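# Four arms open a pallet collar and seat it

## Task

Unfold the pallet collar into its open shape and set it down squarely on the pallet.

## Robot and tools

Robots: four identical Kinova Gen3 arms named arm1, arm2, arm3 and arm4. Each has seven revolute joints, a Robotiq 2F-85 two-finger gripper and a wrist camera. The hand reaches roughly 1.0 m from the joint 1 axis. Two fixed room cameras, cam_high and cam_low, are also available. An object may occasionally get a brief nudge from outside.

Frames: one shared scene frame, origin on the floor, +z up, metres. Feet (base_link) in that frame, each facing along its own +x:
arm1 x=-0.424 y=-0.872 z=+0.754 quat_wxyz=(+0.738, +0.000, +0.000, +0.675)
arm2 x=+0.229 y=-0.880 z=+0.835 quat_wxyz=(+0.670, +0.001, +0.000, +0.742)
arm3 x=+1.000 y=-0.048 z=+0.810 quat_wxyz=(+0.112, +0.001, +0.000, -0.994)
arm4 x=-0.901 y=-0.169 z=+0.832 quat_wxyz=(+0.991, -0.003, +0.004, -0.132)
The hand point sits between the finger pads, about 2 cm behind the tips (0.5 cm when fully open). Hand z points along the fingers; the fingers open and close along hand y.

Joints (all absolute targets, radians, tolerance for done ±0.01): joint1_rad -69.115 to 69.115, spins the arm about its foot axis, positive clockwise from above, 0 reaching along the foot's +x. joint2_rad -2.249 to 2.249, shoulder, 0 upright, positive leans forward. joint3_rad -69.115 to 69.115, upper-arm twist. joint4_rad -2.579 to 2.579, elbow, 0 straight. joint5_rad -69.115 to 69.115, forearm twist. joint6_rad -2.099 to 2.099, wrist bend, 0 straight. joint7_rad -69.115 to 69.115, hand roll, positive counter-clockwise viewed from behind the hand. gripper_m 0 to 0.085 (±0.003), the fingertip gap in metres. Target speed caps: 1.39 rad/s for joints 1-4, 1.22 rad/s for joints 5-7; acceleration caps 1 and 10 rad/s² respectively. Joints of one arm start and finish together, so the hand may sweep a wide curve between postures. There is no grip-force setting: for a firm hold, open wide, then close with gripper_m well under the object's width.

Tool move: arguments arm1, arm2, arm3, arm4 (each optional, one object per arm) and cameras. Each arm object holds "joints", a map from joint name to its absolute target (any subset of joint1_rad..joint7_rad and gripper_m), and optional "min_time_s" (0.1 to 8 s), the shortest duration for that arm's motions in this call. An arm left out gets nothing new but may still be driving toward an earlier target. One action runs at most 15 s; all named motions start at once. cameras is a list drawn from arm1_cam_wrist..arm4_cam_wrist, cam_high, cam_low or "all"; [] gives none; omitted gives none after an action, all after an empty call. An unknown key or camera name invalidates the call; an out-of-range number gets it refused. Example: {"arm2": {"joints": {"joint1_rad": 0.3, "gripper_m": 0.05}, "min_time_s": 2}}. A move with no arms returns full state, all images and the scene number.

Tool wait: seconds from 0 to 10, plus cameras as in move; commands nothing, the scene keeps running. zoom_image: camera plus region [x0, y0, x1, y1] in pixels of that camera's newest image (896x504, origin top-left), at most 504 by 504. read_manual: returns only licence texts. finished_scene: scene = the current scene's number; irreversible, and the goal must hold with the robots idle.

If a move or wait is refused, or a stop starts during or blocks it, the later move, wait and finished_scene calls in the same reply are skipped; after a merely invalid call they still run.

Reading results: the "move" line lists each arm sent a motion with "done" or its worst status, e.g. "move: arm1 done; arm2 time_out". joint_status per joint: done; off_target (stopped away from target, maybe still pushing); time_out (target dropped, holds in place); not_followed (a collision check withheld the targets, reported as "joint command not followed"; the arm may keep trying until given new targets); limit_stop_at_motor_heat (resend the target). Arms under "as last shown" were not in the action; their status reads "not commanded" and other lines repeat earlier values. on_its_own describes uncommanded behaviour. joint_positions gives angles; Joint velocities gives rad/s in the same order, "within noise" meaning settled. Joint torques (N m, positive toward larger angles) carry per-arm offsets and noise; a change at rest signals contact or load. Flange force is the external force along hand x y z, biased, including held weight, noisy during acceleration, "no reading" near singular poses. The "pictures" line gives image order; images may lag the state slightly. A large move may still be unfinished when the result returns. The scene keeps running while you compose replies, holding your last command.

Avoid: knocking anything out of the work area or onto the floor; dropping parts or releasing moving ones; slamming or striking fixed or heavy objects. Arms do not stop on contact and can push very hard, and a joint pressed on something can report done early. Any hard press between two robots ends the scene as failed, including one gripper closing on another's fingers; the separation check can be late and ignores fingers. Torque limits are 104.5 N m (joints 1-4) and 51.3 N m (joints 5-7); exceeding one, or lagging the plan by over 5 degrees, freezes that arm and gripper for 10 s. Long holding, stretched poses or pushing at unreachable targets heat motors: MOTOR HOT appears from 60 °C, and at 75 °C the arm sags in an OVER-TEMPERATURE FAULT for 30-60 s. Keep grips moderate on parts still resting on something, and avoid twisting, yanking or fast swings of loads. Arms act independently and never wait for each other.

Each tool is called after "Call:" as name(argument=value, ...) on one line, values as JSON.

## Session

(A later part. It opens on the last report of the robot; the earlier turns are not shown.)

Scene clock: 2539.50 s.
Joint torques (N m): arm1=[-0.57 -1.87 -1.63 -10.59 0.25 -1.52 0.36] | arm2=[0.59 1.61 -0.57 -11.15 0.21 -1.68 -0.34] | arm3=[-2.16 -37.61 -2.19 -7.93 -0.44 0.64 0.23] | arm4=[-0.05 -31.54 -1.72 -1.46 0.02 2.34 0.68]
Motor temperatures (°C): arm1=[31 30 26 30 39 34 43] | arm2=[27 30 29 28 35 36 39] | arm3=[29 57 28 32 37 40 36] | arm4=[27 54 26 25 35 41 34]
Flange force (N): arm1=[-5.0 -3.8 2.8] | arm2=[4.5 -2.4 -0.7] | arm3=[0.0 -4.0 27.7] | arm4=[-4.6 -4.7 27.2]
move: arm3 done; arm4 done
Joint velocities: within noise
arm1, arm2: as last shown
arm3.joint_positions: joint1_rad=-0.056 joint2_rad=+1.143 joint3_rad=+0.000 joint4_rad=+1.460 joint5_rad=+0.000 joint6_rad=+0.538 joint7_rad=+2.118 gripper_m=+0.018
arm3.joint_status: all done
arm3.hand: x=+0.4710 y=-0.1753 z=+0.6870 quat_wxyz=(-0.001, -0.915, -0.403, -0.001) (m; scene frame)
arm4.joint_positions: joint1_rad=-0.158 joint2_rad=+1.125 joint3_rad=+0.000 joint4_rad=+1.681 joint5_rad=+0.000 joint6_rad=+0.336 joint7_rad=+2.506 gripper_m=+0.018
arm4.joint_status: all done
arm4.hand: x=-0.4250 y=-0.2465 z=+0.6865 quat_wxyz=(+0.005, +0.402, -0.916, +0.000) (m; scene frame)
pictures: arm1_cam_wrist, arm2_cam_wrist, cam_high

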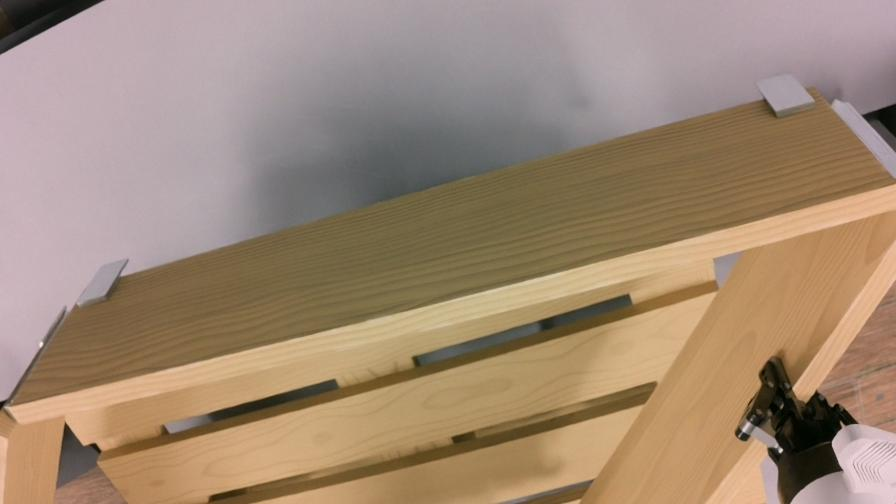

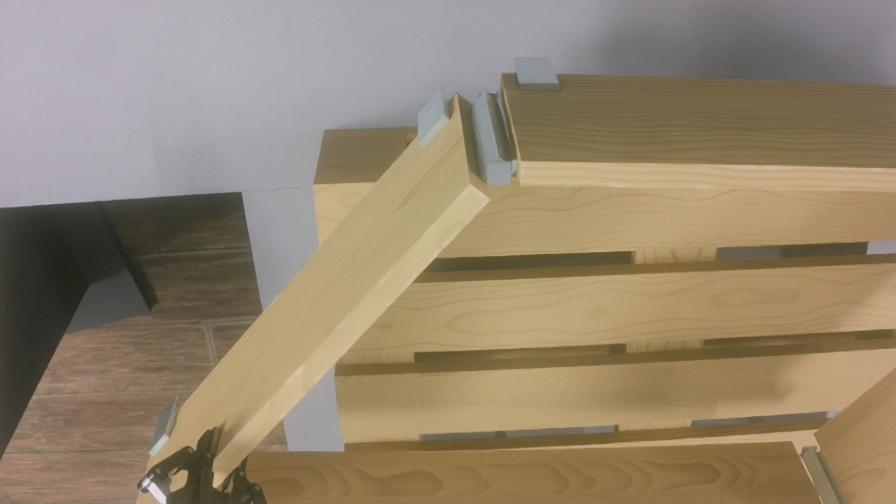

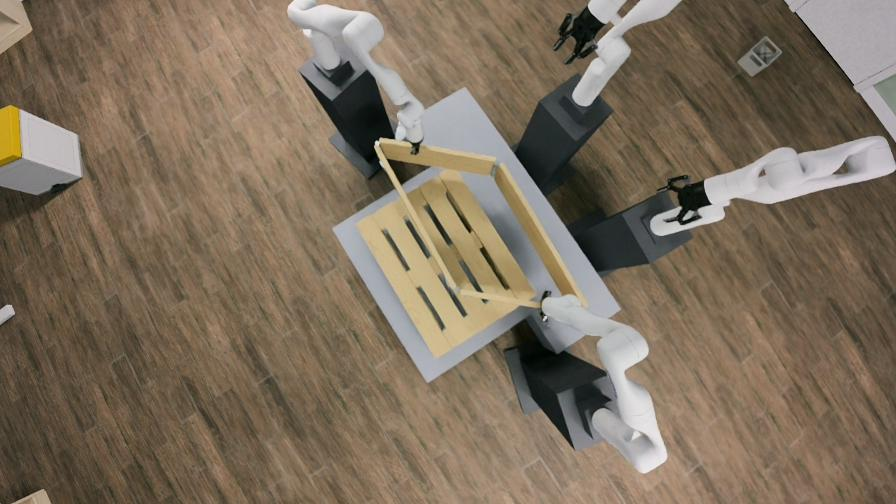

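Call:
move(arm3={"joints": {"joint1_rad": 0.1085, "joint2_rad": 1.1513, "joint4_rad": 1.4326, "joint6_rad": 0.5577, "joint7_rad": 2.5273}, "min_time_s": 2.5}, arm4={"joints": {"joint1_rad": -0.2568, "joint2_rad": 1.1307, "joint4_rad": 1.6552, "joint6_rad": 0.3557, "joint7_rad": 2.6512}, "min_time_s": 2.5})

Call:
move(arm3={"joints": {"joint1_rad": 0.2587, "joint2_rad": 1.1837, "joint4_rad": 1.3301, "joint6_rad": 0.6278, "joint7_rad": 2.9214}, "min_time_s": 2.5}, arm4={"joints": {"joint1_rad": -0.3597, "joint2_rad": 1.1437, "joint4_rad": 1.5987, "joint6_rad": 0.3992, "joint7_rad": 2.7922}, "min_time_s": 2.5})

Call:
move(arm3={"joints": {"joint1_rad": 0.3864, "joint2_rad": 1.2407, "joint4_rad": 1.1586, "joint6_rad": 0.7423, "joint7_rad": 3.2931}, "min_time_s": 2.5}, arm4={"joints": {"joint1_rad": -0.4638, "joint2_rad": 1.1667, "joint4_rad": 1.5097, "joint6_rad": 0.4652, "joint7_rad": 2.9321}, "min_time_s": 2.5}, cameras=["all"])

Scene clock: 2560.73 s.
Joint torques (N m): arm1=[-0.63 -1.82 -1.67 -10.54 0.28 -1.56 0.41] | arm2=[0.65 1.57 -0.57 -11.09 0.19 -1.68 -0.36] | arm3=[-1.68 -37.26 -2.18 -7.13 -0.55 1.49 0.33] | arm4=[-0.57 -31.04 -2.45 -0.88 0.07 2.92 0.96]
Motor temperatures (°C): arm1=[31 30 26 30 39 34 43] | arm2=[27 30 29 28 34 36 39] | arm3=[29 56 28 32 37 40 36] | arm4=[27 53 26 25 35 41 34]
Flange force (N): arm1=[-4.9 -3.7 2.5] | arm2=[4.3 -2.5 -0.7] | arm3=[0.1 -4.1 28.1] | arm4=[-3.9 -6.5 26.8]
move: arm3 done; arm4 done
Joint velocities: within noise
arm1, arm2: as last shown
arm3.joint_positions: joint1_rad=+0.108 joint2_rad=+1.151 joint3_rad=+0.000 joint4_rad=+1.433 joint5_rad=+0.000 joint6_rad=+0.558 joint7_rad=+2.527 gripper_m=+0.018
arm3.joint_status: all done
arm3.hand: x=+0.4506 y=-0.0874 z=+0.6869 quat_wxyz=(-0.001, -0.859, -0.511, -0.001) (m; scene frame)
arm4.joint_positions: joint1_rad=-0.257 joint2_rad=+1.131 joint3_rad=+0.000 joint4_rad=+1.655 joint5_rad=+0.000 joint6_rad=+0.356 joint7_rad=+2.651 gripper_m=+0.018
arm4.joint_status: all done
arm4.hand: x=-0.4128 y=-0.1989 z=+0.6861 quat_wxyz=(+0.005, +0.510, -0.860, -0.001) (m; scene frame)
pictures: none

Scene clock: 2563.57 s.
Joint torques (N m): arm1=[-0.55 -1.85 -1.69 -10.59 0.28 -1.5 0.37] | arm2=[0.65 1.6 -0.47 -11.13 0.25 -1.74 -0.33] | arm3=[-1.19 -37.7 -1.76 -6.81 -0.51 2.64 0.51] | arm4=[-1.37 -30.67 -3.22 -0.41 0.06 3.73 1.2]
Motor temperatures (°C): arm1=[31 30 26 30 39 34 43] | arm2=[27 30 29 28 34 36 39] | arm3=[29 56 28 32 37 40 36] | arm4=[27 53 26 25 35 41 34]
Flange force (N): arm1=[-4.9 -4.0 2.9] | arm2=[4.4 -2.0 -0.9] | arm3=[0.2 -4.8 28.5] | arm4=[-2.3 -8.5 26.1]
move: arm3 done; arm4 done
Joint velocities: within noise
arm1.joint_positions: joint1_rad=+0.303 joint2_rad=-0.562 joint3_rad=+0.000 joint4_rad=+2.063 joint5_rad=+0.000 joint6_rad=+1.099 joint7_rad=+1.571 gripper_m=+0.085
arm1.joint_status: not commanded
arm1.hand: x=-0.3049 y=-0.6503 z=+1.1495 quat_wxyz=(-0.222, +0.536, -0.801, -0.149) (m; scene frame)
arm2: as last shown
arm3.joint_positions: joint1_rad=+0.259 joint2_rad=+1.184 joint3_rad=+0.000 joint4_rad=+1.330 joint5_rad=+0.000 joint6_rad=+0.628 joint7_rad=+2.921 gripper_m=+0.018
arm3.joint_status: all done
arm3.hand: x=+0.4273 y=-0.0040 z=+0.6865 quat_wxyz=(-0.001, -0.791, -0.612, +0.000) (m; scene frame)
arm4.joint_positions: joint1_rad=-0.360 joint2_rad=+1.144 joint3_rad=+0.000 joint4_rad=+1.599 joint5_rad=+0.000 joint6_rad=+0.399 joint7_rad=+2.792 gripper_m=+0.018
arm4.joint_status: all done
arm4.hand: x=-0.3974 y=-0.1471 z=+0.6859 quat_wxyz=(+0.005, +0.611, -0.791, -0.001) (m; scene frame)
pictures: none

Scene clock: 2566.40 s.
Joint torques (N m): arm1=[-0.59 -1.87 -1.63 -10.54 0.25 -1.52 0.39] | arm2=[0.65 1.57 -0.56 -11.13 0.26 -1.71 -0.38] | arm3=[-0.41 -38.85 -0.93 -7.15 -0.24 3.91 0.76] | arm4=[-2.33 -30.27 -4.2 0.32 -0.1 4.84 1.41]
Motor temperatures (°C): arm1=[31 30 26 30 39 34 43] | arm2=[27 30 29 28 34 36 39] | arm3=[29 55 28 32 37 40 36] | arm4=[27 52 26 25 35 41 34]
Flange force (N): arm1=[-5.1 -3.7 2.7] | arm2=[4.4 -2.5 -0.7] | arm3=[0.4 -5.4 28.9] | arm4=[-0.2 -11.2 25.5]
move: arm3 done; arm4 done
Joint velocities: within noise
arm1, arm2: as last shown
arm3.joint_positions: joint1_rad=+0.386 joint2_rad=+1.241 joint3_rad=+0.000 joint4_rad=+1.159 joint5_rad=+0.000 joint6_rad=+0.742 joint7_rad=+3.293 gripper_m=+0.018
arm3.joint_status: all done
arm3.hand: x=+0.4017 y=+0.0745 z=+0.6868 quat_wxyz=(-0.001, -0.710, -0.704, +0.000) (m; scene frame)
arm4.joint_positions: joint1_rad=-0.464 joint2_rad=+1.167 joint3_rad=+0.000 joint4_rad=+1.510 joint5_rad=+0.000 joint6_rad=+0.465 joint7_rad=+2.932 gripper_m=+0.018
arm4.joint_status: all done
arm4.hand: x=-0.3802 y=-0.0902 z=+0.6853 quat_wxyz=(+0.005, +0.703, -0.711, -0.002) (m; scene frame)
pictures: arm1_cam_wrist, arm2_cam_wrist, arm3_cam_wrist, arm4_cam_wrist, cam_high, cam_low

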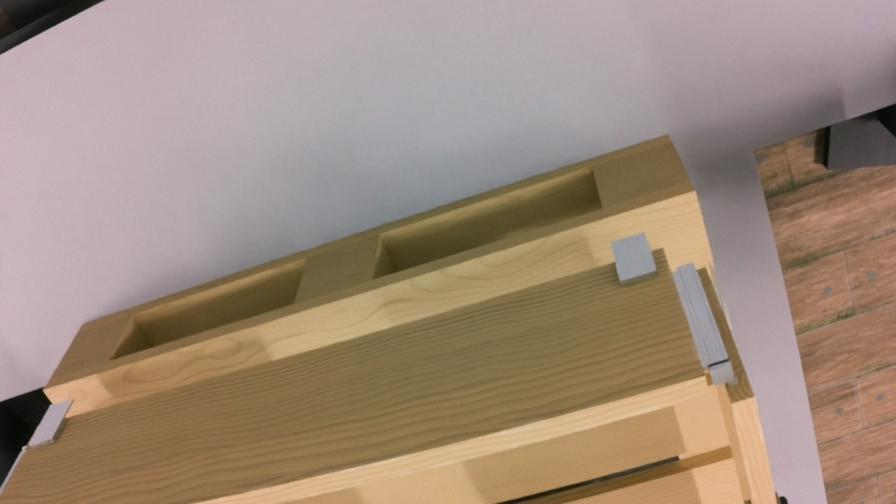

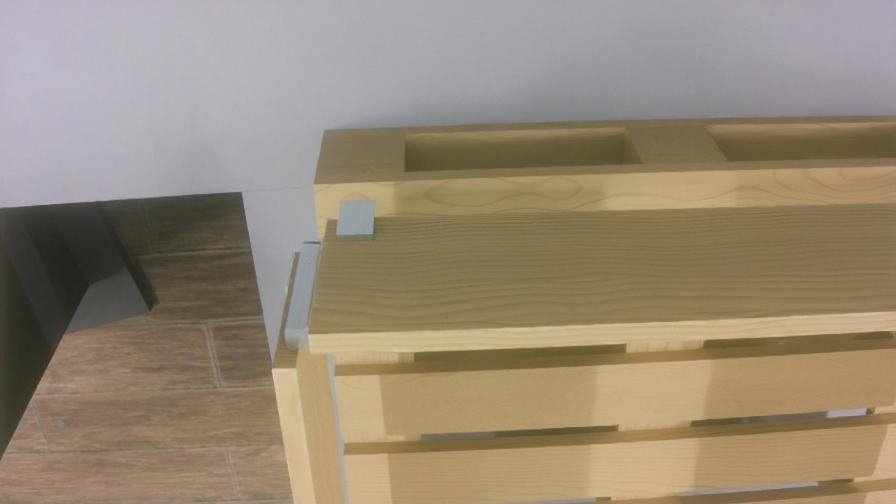

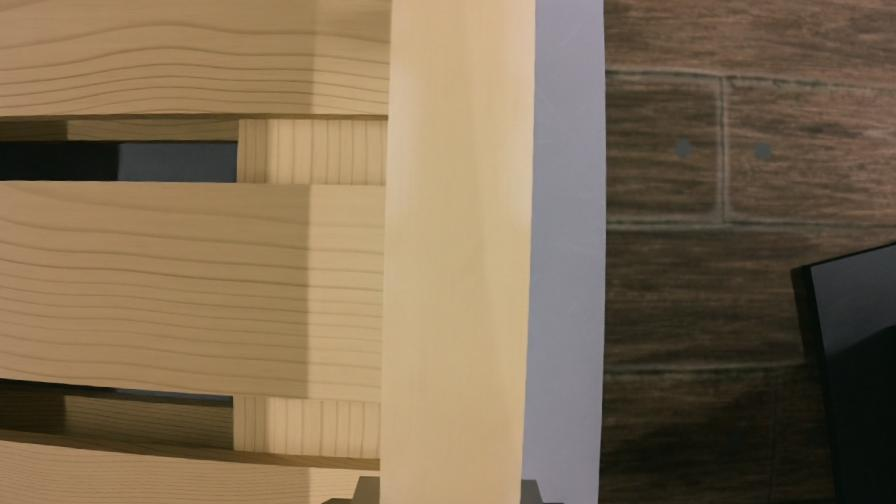

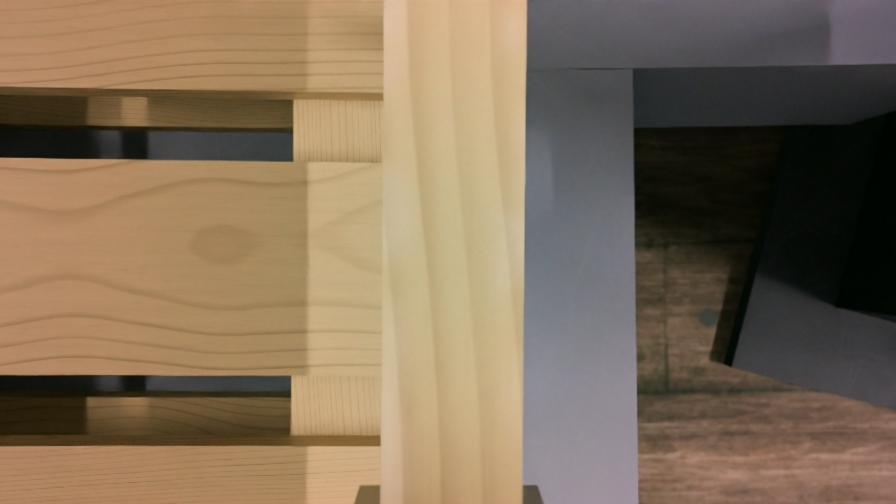

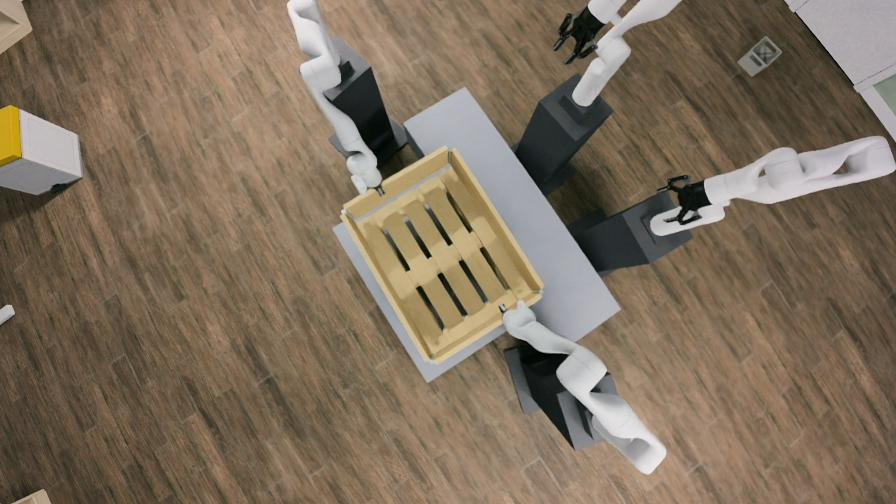

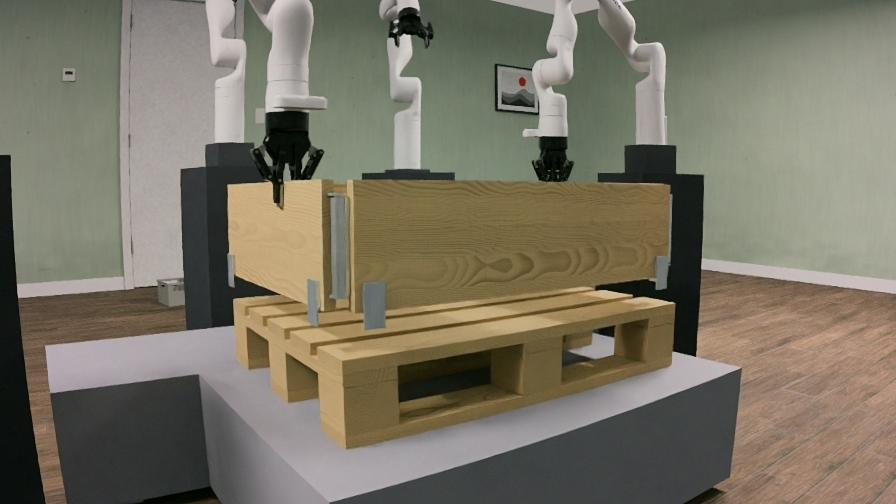

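Call:
zoom_image(camera="arm1_cam_wrist", region=[580, 120, 780, 420])

Call:
zoom_image(camera="arm2_cam_wrist", region=[250, 110, 450, 410])

Call:
zoom_image(camera="cam_high", region=[320, 130, 570, 390])

Call:
zoom_image(camera="cam_low", region=[220, 170, 480, 420])

Scaled by 1.680 from the camera's 896x504 image, which has a finer 1280x720 frame.

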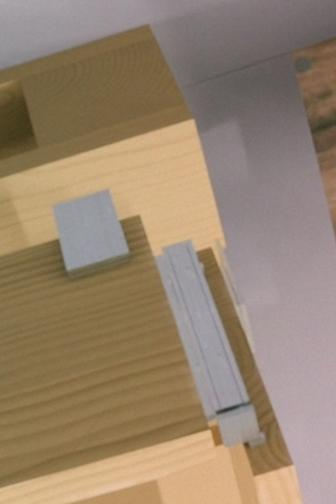

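Scaled by 1.680 from the camera's 896x504 image, which has a finer 1280x720 frame.

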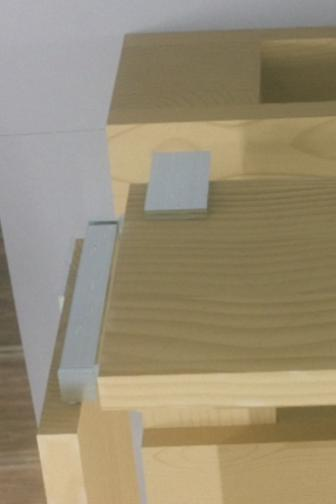

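Scaled by 1.938 from the camera's 896x504 image, which has a finer 1280x720 frame.

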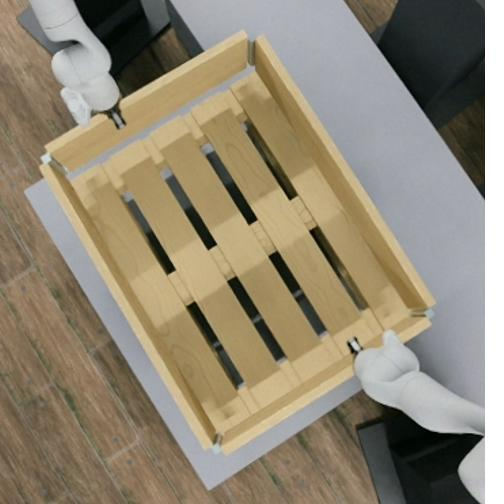

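Scaled by 1.938 from the camera's 896x504 image, which has a finer 1280x720 frame.

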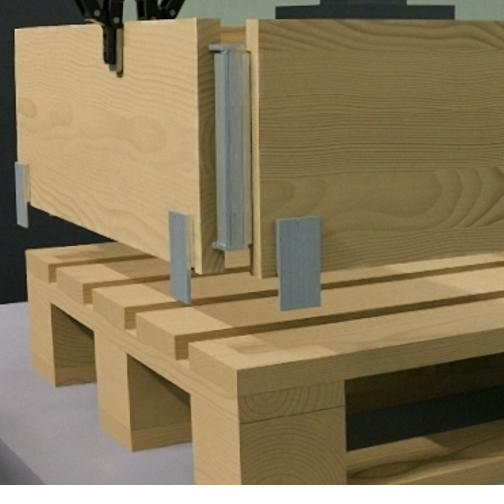

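Call:
zoom_image(camera="arm2_cam_wrist", region=[696, 130, 896, 280])

Call:
zoom_image(camera="arm2_cam_wrist", region=[296, 130, 496, 280])

Call:
zoom_image(camera="arm1_cam_wrist", region=[30, 330, 230, 480])

Call:
zoom_image(camera="arm1_cam_wrist", region=[550, 150, 750, 300])

Scaled by 2.520 from the camera's 896x504 image, which has a finer 1280x720 frame.

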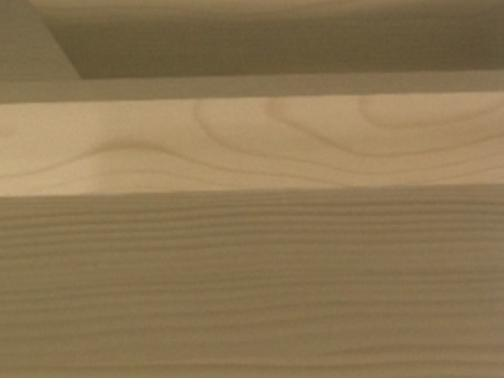

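Scaled by 2.520 from the camera's 896x504 image, which has a finer 1280x720 frame.

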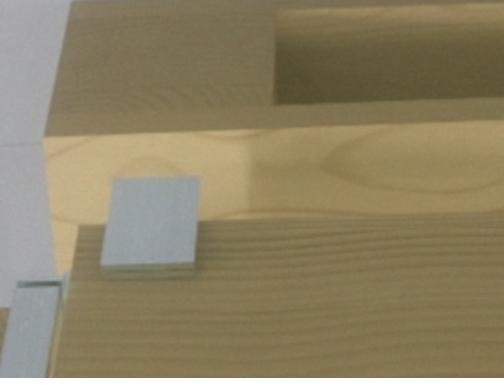

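Scaled by 2.520 from the camera's 896x504 image, which has a finer 1280x720 frame.

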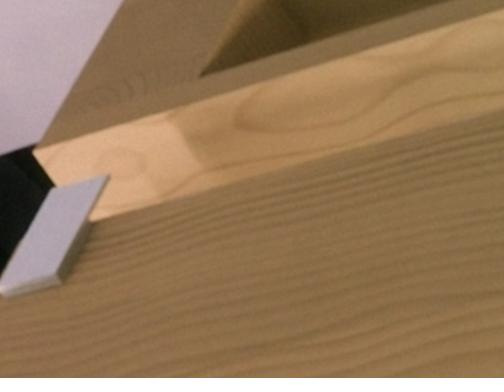

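Scaled by 2.520 from the camera's 896x504 image, which has a finer 1280x720 frame.

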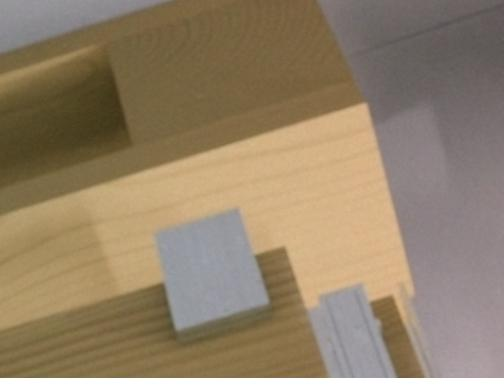

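Call:
move(arm3={"joints": {"joint1_rad": 0.3830, "joint2_rad": 1.3341, "joint4_rad": 1.0475, "joint6_rad": 0.7600, "joint7_rad": 3.2897}, "min_time_s": 2}, arm4={"joints": {"joint1_rad": -0.4601, "joint2_rad": 1.2204, "joint4_rad": 1.5436, "joint6_rad": 0.3776, "joint7_rad": 2.9358}, "min_time_s": 2}, cameras=["all"])

Call:
zoom_image(camera="cam_low", region=[210, 200, 420, 410])

Call:
zoom_image(camera="arm1_cam_wrist", region=[560, 120, 760, 320])

Call:
zoom_image(camera="arm2_cam_wrist", region=[260, 110, 460, 310])

Scene clock: 2893.70 s.
Joint torques (N m): arm1=[-0.55 -1.86 -1.61 -10.55 0.25 -1.55 0.39] | arm2=[0.61 1.68 -0.58 -11.19 0.22 -1.67 -0.34] | arm3=[0.1 -36.79 -0.22 -4.69 0.2 5.43 0.98] | arm4=[-2.56 -28.61 -4.35 3.39 0.28 5.43 1.6]
Motor temperatures (°C): arm1=[31 30 26 29 39 34 43] | arm2=[27 30 28 28 34 36 39] | arm3=[29 44 28 31 36 41 36] | arm4=[27 42 26 24 35 42 34]
Flange force (N): arm1=[-5.0 -3.7 2.6] | arm2=[4.8 -2.4 -0.6] | arm3=[-0.1 -9.3 27.4] | arm4=[-0.5 -15.0 26.7]
move: arm3 done; arm4 done
Joint velocities: within noise
arm1, arm2: as last shown
arm3.joint_positions: joint1_rad=+0.383 joint2_rad=+1.334 joint3_rad=+0.000 joint4_rad=+1.048 joint5_rad=+0.000 joint6_rad=+0.760 joint7_rad=+3.290 gripper_m=+0.018
arm3.joint_status: all done
arm3.hand: x=+0.3865 y=+0.0748 z=+0.6528 quat_wxyz=(-0.001, -0.710, -0.704, +0.000) (m; scene frame)
arm4.joint_positions: joint1_rad=-0.460 joint2_rad=+1.220 joint3_rad=+0.000 joint4_rad=+1.544 joint5_rad=+0.000 joint6_rad=+0.378 joint7_rad=+2.936 gripper_m=+0.018
arm4.joint_status: all done
arm4.hand: x=-0.3967 y=-0.0955 z=+0.6532 quat_wxyz=(+0.005, +0.703, -0.711, -0.002) (m; scene frame)
pictures: arm1_cam_wrist, arm2_cam_wrist, arm3_cam_wrist, arm4_cam_wrist, cam_high, cam_low

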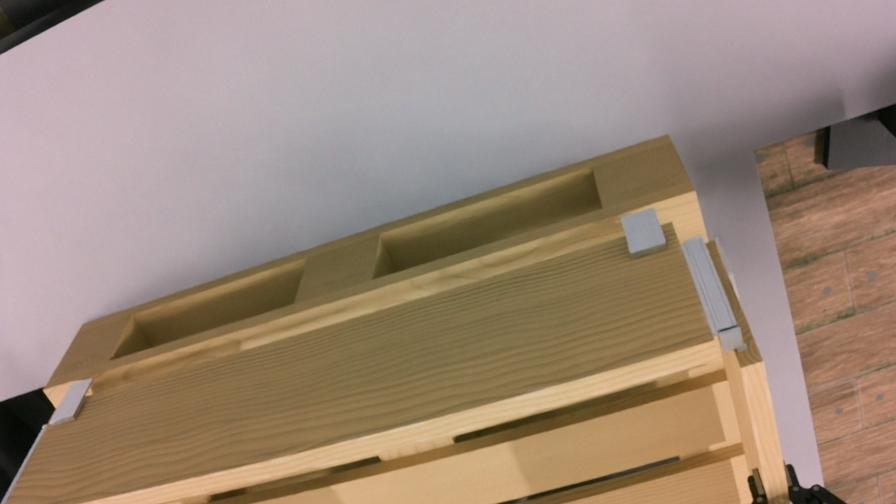

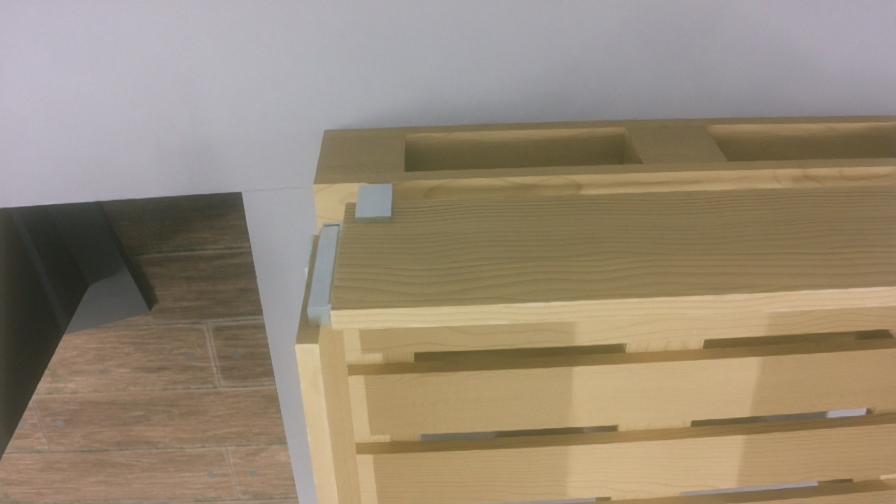

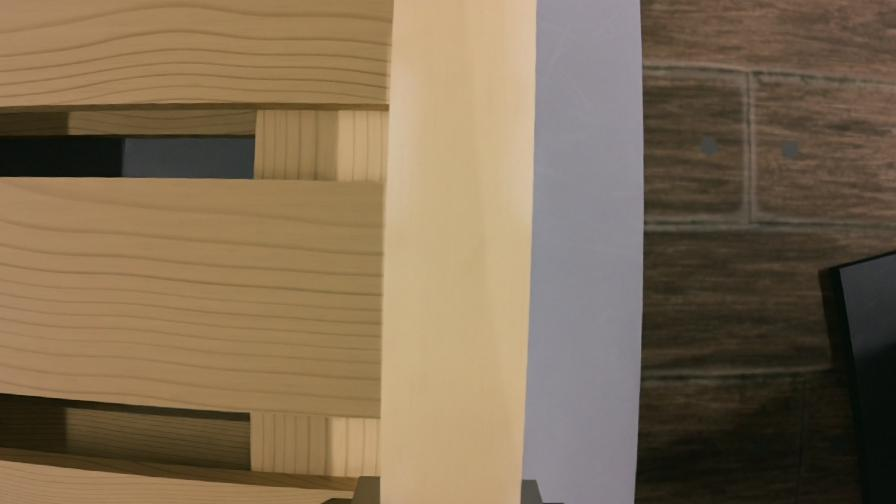

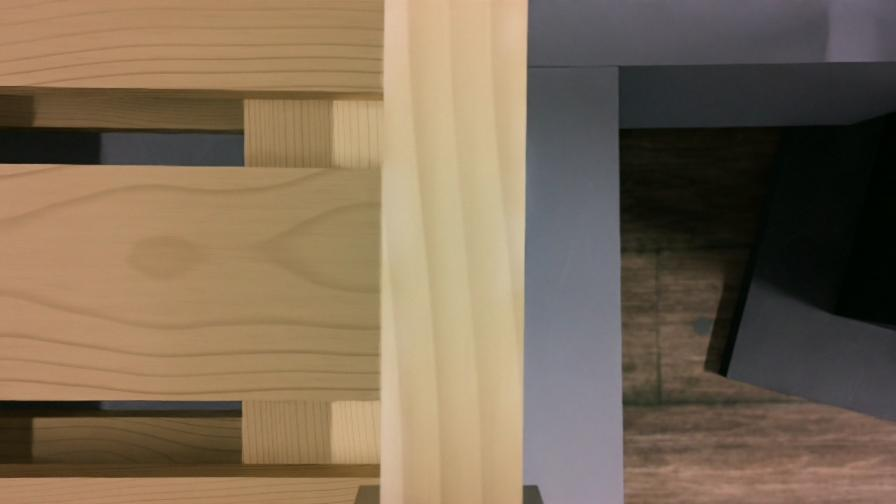

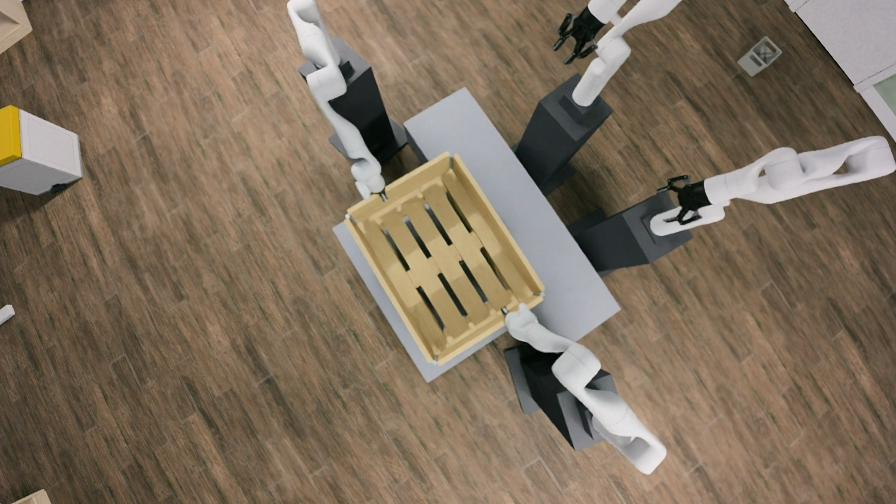

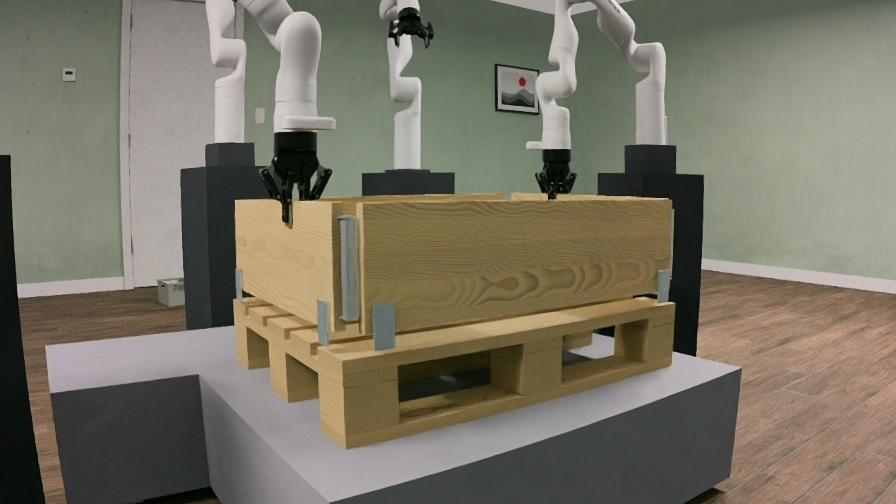

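Scaled by 2.400 from the camera's 896x504 image, which has a finer 1280x720 frame.

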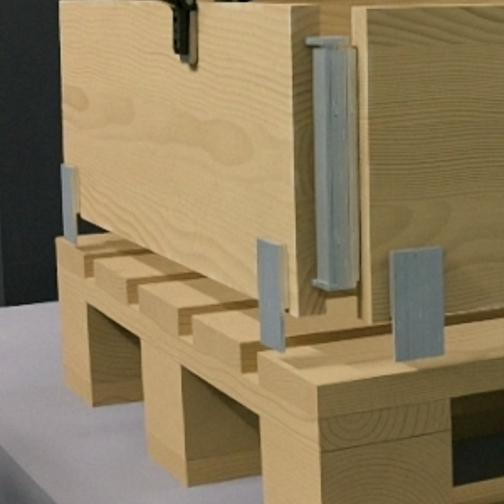

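Scaled by 2.520 from the camera's 896x504 image, which has a finer 1280x720 frame.

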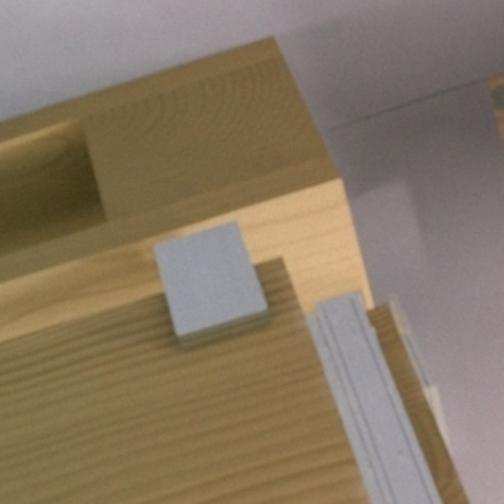

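Scaled by 2.520 from the camera's 896x504 image, which has a finer 1280x720 frame.

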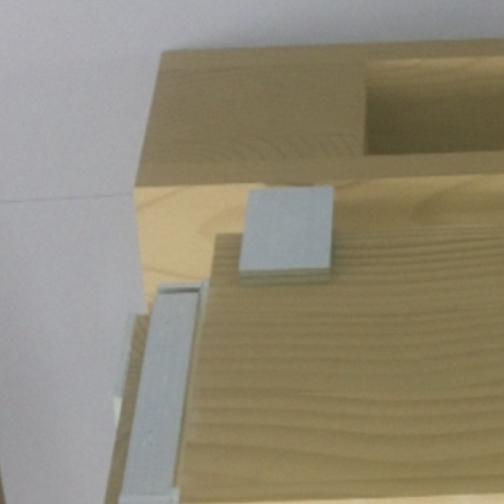

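Call:
zoom_image(camera="cam_low", region=[590, 230, 710, 350])

Call:
zoom_image(camera="cam_low", region=[225, 255, 305, 335])

Call:
zoom_image(camera="cam_low", region=[300, 280, 420, 400])

Scaled by 4.200 from the camera's 896x504 image, which has a finer 1280x720 frame.

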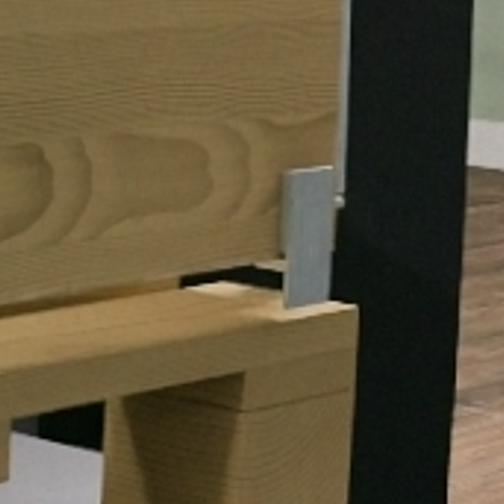

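Scaled by 6.300 from the camera's 896x504 image, which has a finer 1280x720 frame.

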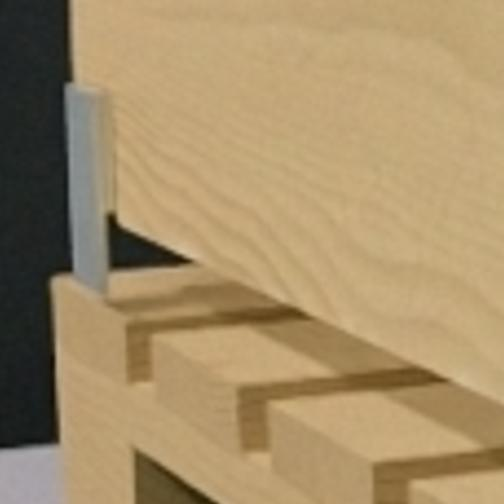

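Scaled by 4.200 from the camera's 896x504 image, which has a finer 1280x720 frame.

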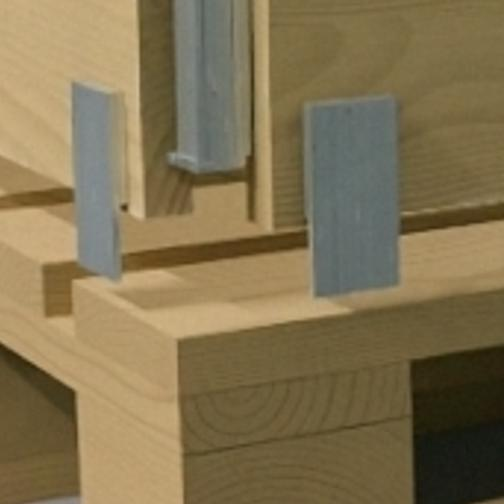

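Call:
move(arm1={"joints": {"joint1_rad": -0.0374, "joint2_rad": 0.8379, "joint4_rad": 1.3774, "joint6_rad": 0.9263, "joint7_rad": 1.6226, "gripper_m": 0.02}, "min_time_s": 2.5}, arm2={"joints": {"joint1_rad": 0.3435, "joint2_rad": 1.0918, "joint4_rad": 1.1793, "joint6_rad": 0.8705, "joint7_rad": 1.8124, "gripper_m": 0.02}, "min_time_s": 2.5}, cameras=["arm1_cam_wrist", "arm2_cam_wrist"])

Call:
zoom_image(camera="arm1_cam_wrist", region=[250, 200, 650, 504])

Call:
zoom_image(camera="arm2_cam_wrist", region=[250, 200, 650, 504])

Scene clock: 3128.13 s.
Joint torques (N m): arm1=[-0.54 -23.87 -1 -7.27 0.29 0.01 0.38] | arm2=[0.53 -22.87 0.16 -7.61 0.25 -0.19 -0.41] | arm3=[0.05 -36.8 -0.26 -4.69 0.18 5.43 1] | arm4=[-2.58 -28.58 -4.32 3.4 0.28 5.46 1.63]
Motor temperatures (°C): arm1=[31 30 26 29 39 33 43] | arm2=[27 30 28 28 34 36 39] | arm3=[28 42 27 31 36 41 36] | arm4=[26 40 25 25 35 41 34]
Flange force (N): arm1=[-2.9 -0.5 2.3] | arm2=[6.5 2.3 -3.8] | arm3=[0.0 -9.3 27.4] | arm4=[-0.5 -14.9 26.7]
move: arm1 done; arm2 done
Joint velocities: within noise
arm1.joint_positions: joint1_rad=-0.037 joint2_rad=+0.838 joint3_rad=+0.000 joint4_rad=+1.377 joint5_rad=+0.000 joint6_rad=+0.926 joint7_rad=+1.623 gripper_m=+0.020
arm1.joint_status: all done
arm1.hand: x=-0.3696 y=-0.3099 z=+0.8195 quat_wxyz=(+0.000, +0.707, -0.707, +0.000) (m; scene frame)
arm2.joint_positions: joint1_rad=+0.344 joint2_rad=+1.092 joint3_rad=+0.000 joint4_rad=+1.179 joint5_rad=+0.000 joint6_rad=+0.870 joint7_rad=+1.812 gripper_m=+0.020
arm2.joint_status: all done
arm2.hand: x=+0.3996 y=-0.2900 z=+0.8009 quat_wxyz=(+0.000, +0.707, -0.707, -0.001) (m; scene frame)
arm3, arm4: as last shown
pictures: arm1_cam_wrist, arm2_cam_wrist

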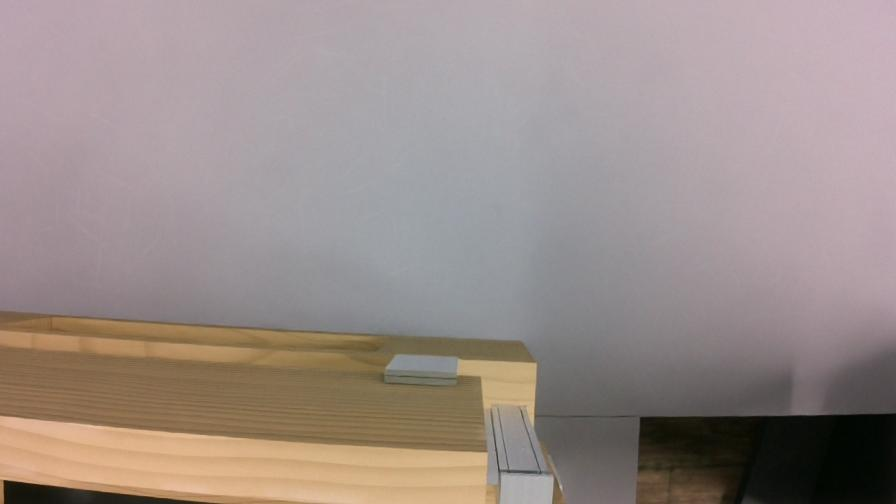

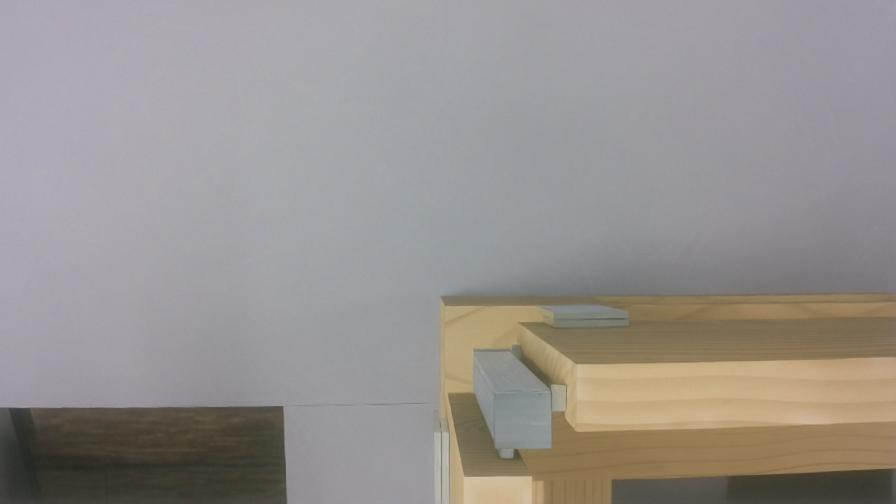

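Scaled by 1.260 from the camera's 896x504 image, which has a finer 1280x720 frame.

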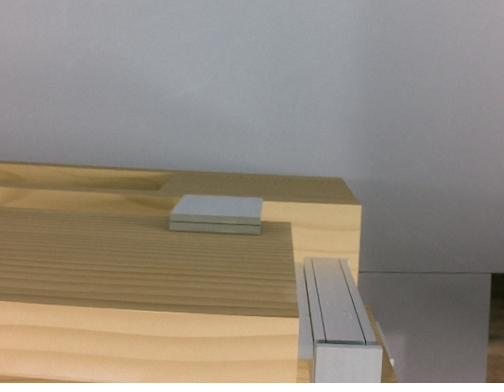

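Scaled by 1.260 from the camera's 896x504 image, which has a finer 1280x720 frame.

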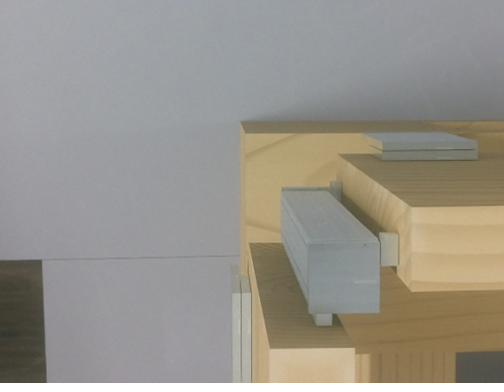

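Call:
zoom_image(camera="arm2_cam_wrist", region=[420, 280, 540, 400])

Call:
zoom_image(camera="arm2_cam_wrist", region=[520, 280, 640, 400])

Call:
zoom_image(camera="arm1_cam_wrist", region=[360, 320, 480, 440])

Call:
zoom_image(camera="arm1_cam_wrist", region=[470, 330, 590, 504])

Scaled by 4.200 from the camera's 896x504 image, which has a finer 1280x720 frame.

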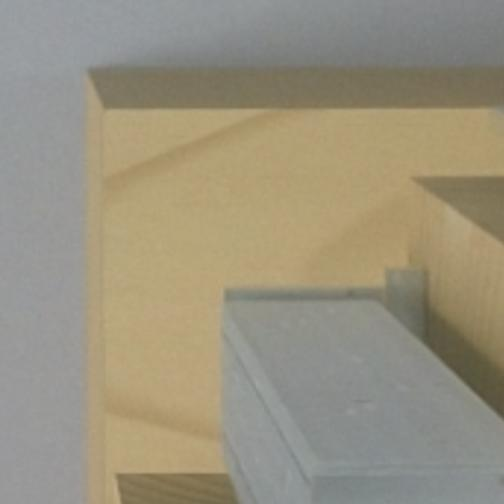

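Scaled by 4.200 from the camera's 896x504 image, which has a finer 1280x720 frame.

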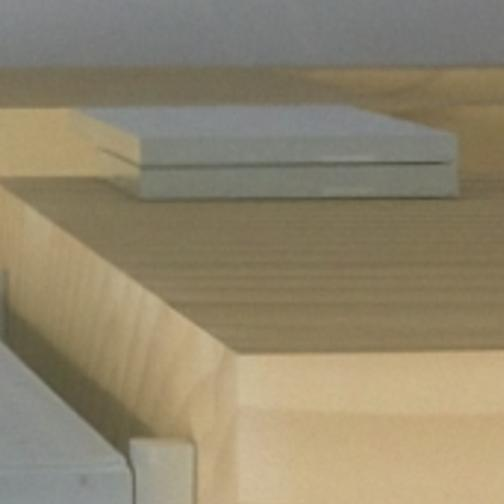

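Scaled by 4.200 from the camera's 896x504 image, which has a finer 1280x720 frame.

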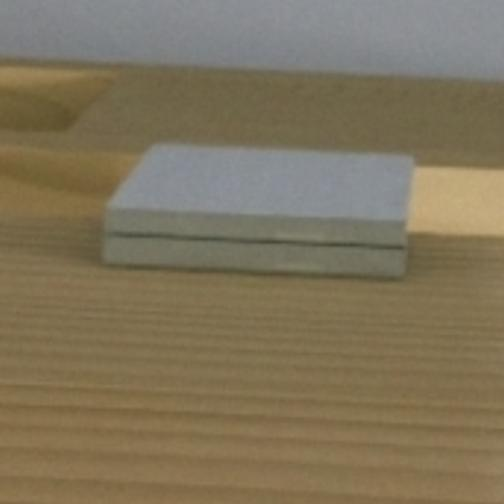

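Scaled by 2.897 from the camera's 896x504 image, which has a finer 1280x720 frame.

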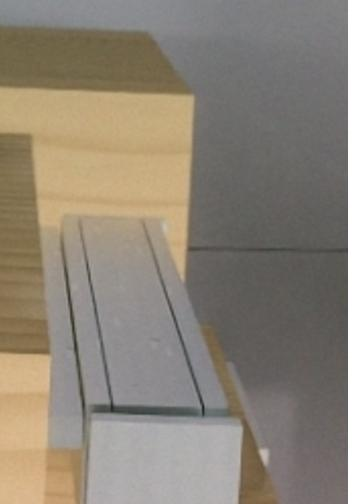

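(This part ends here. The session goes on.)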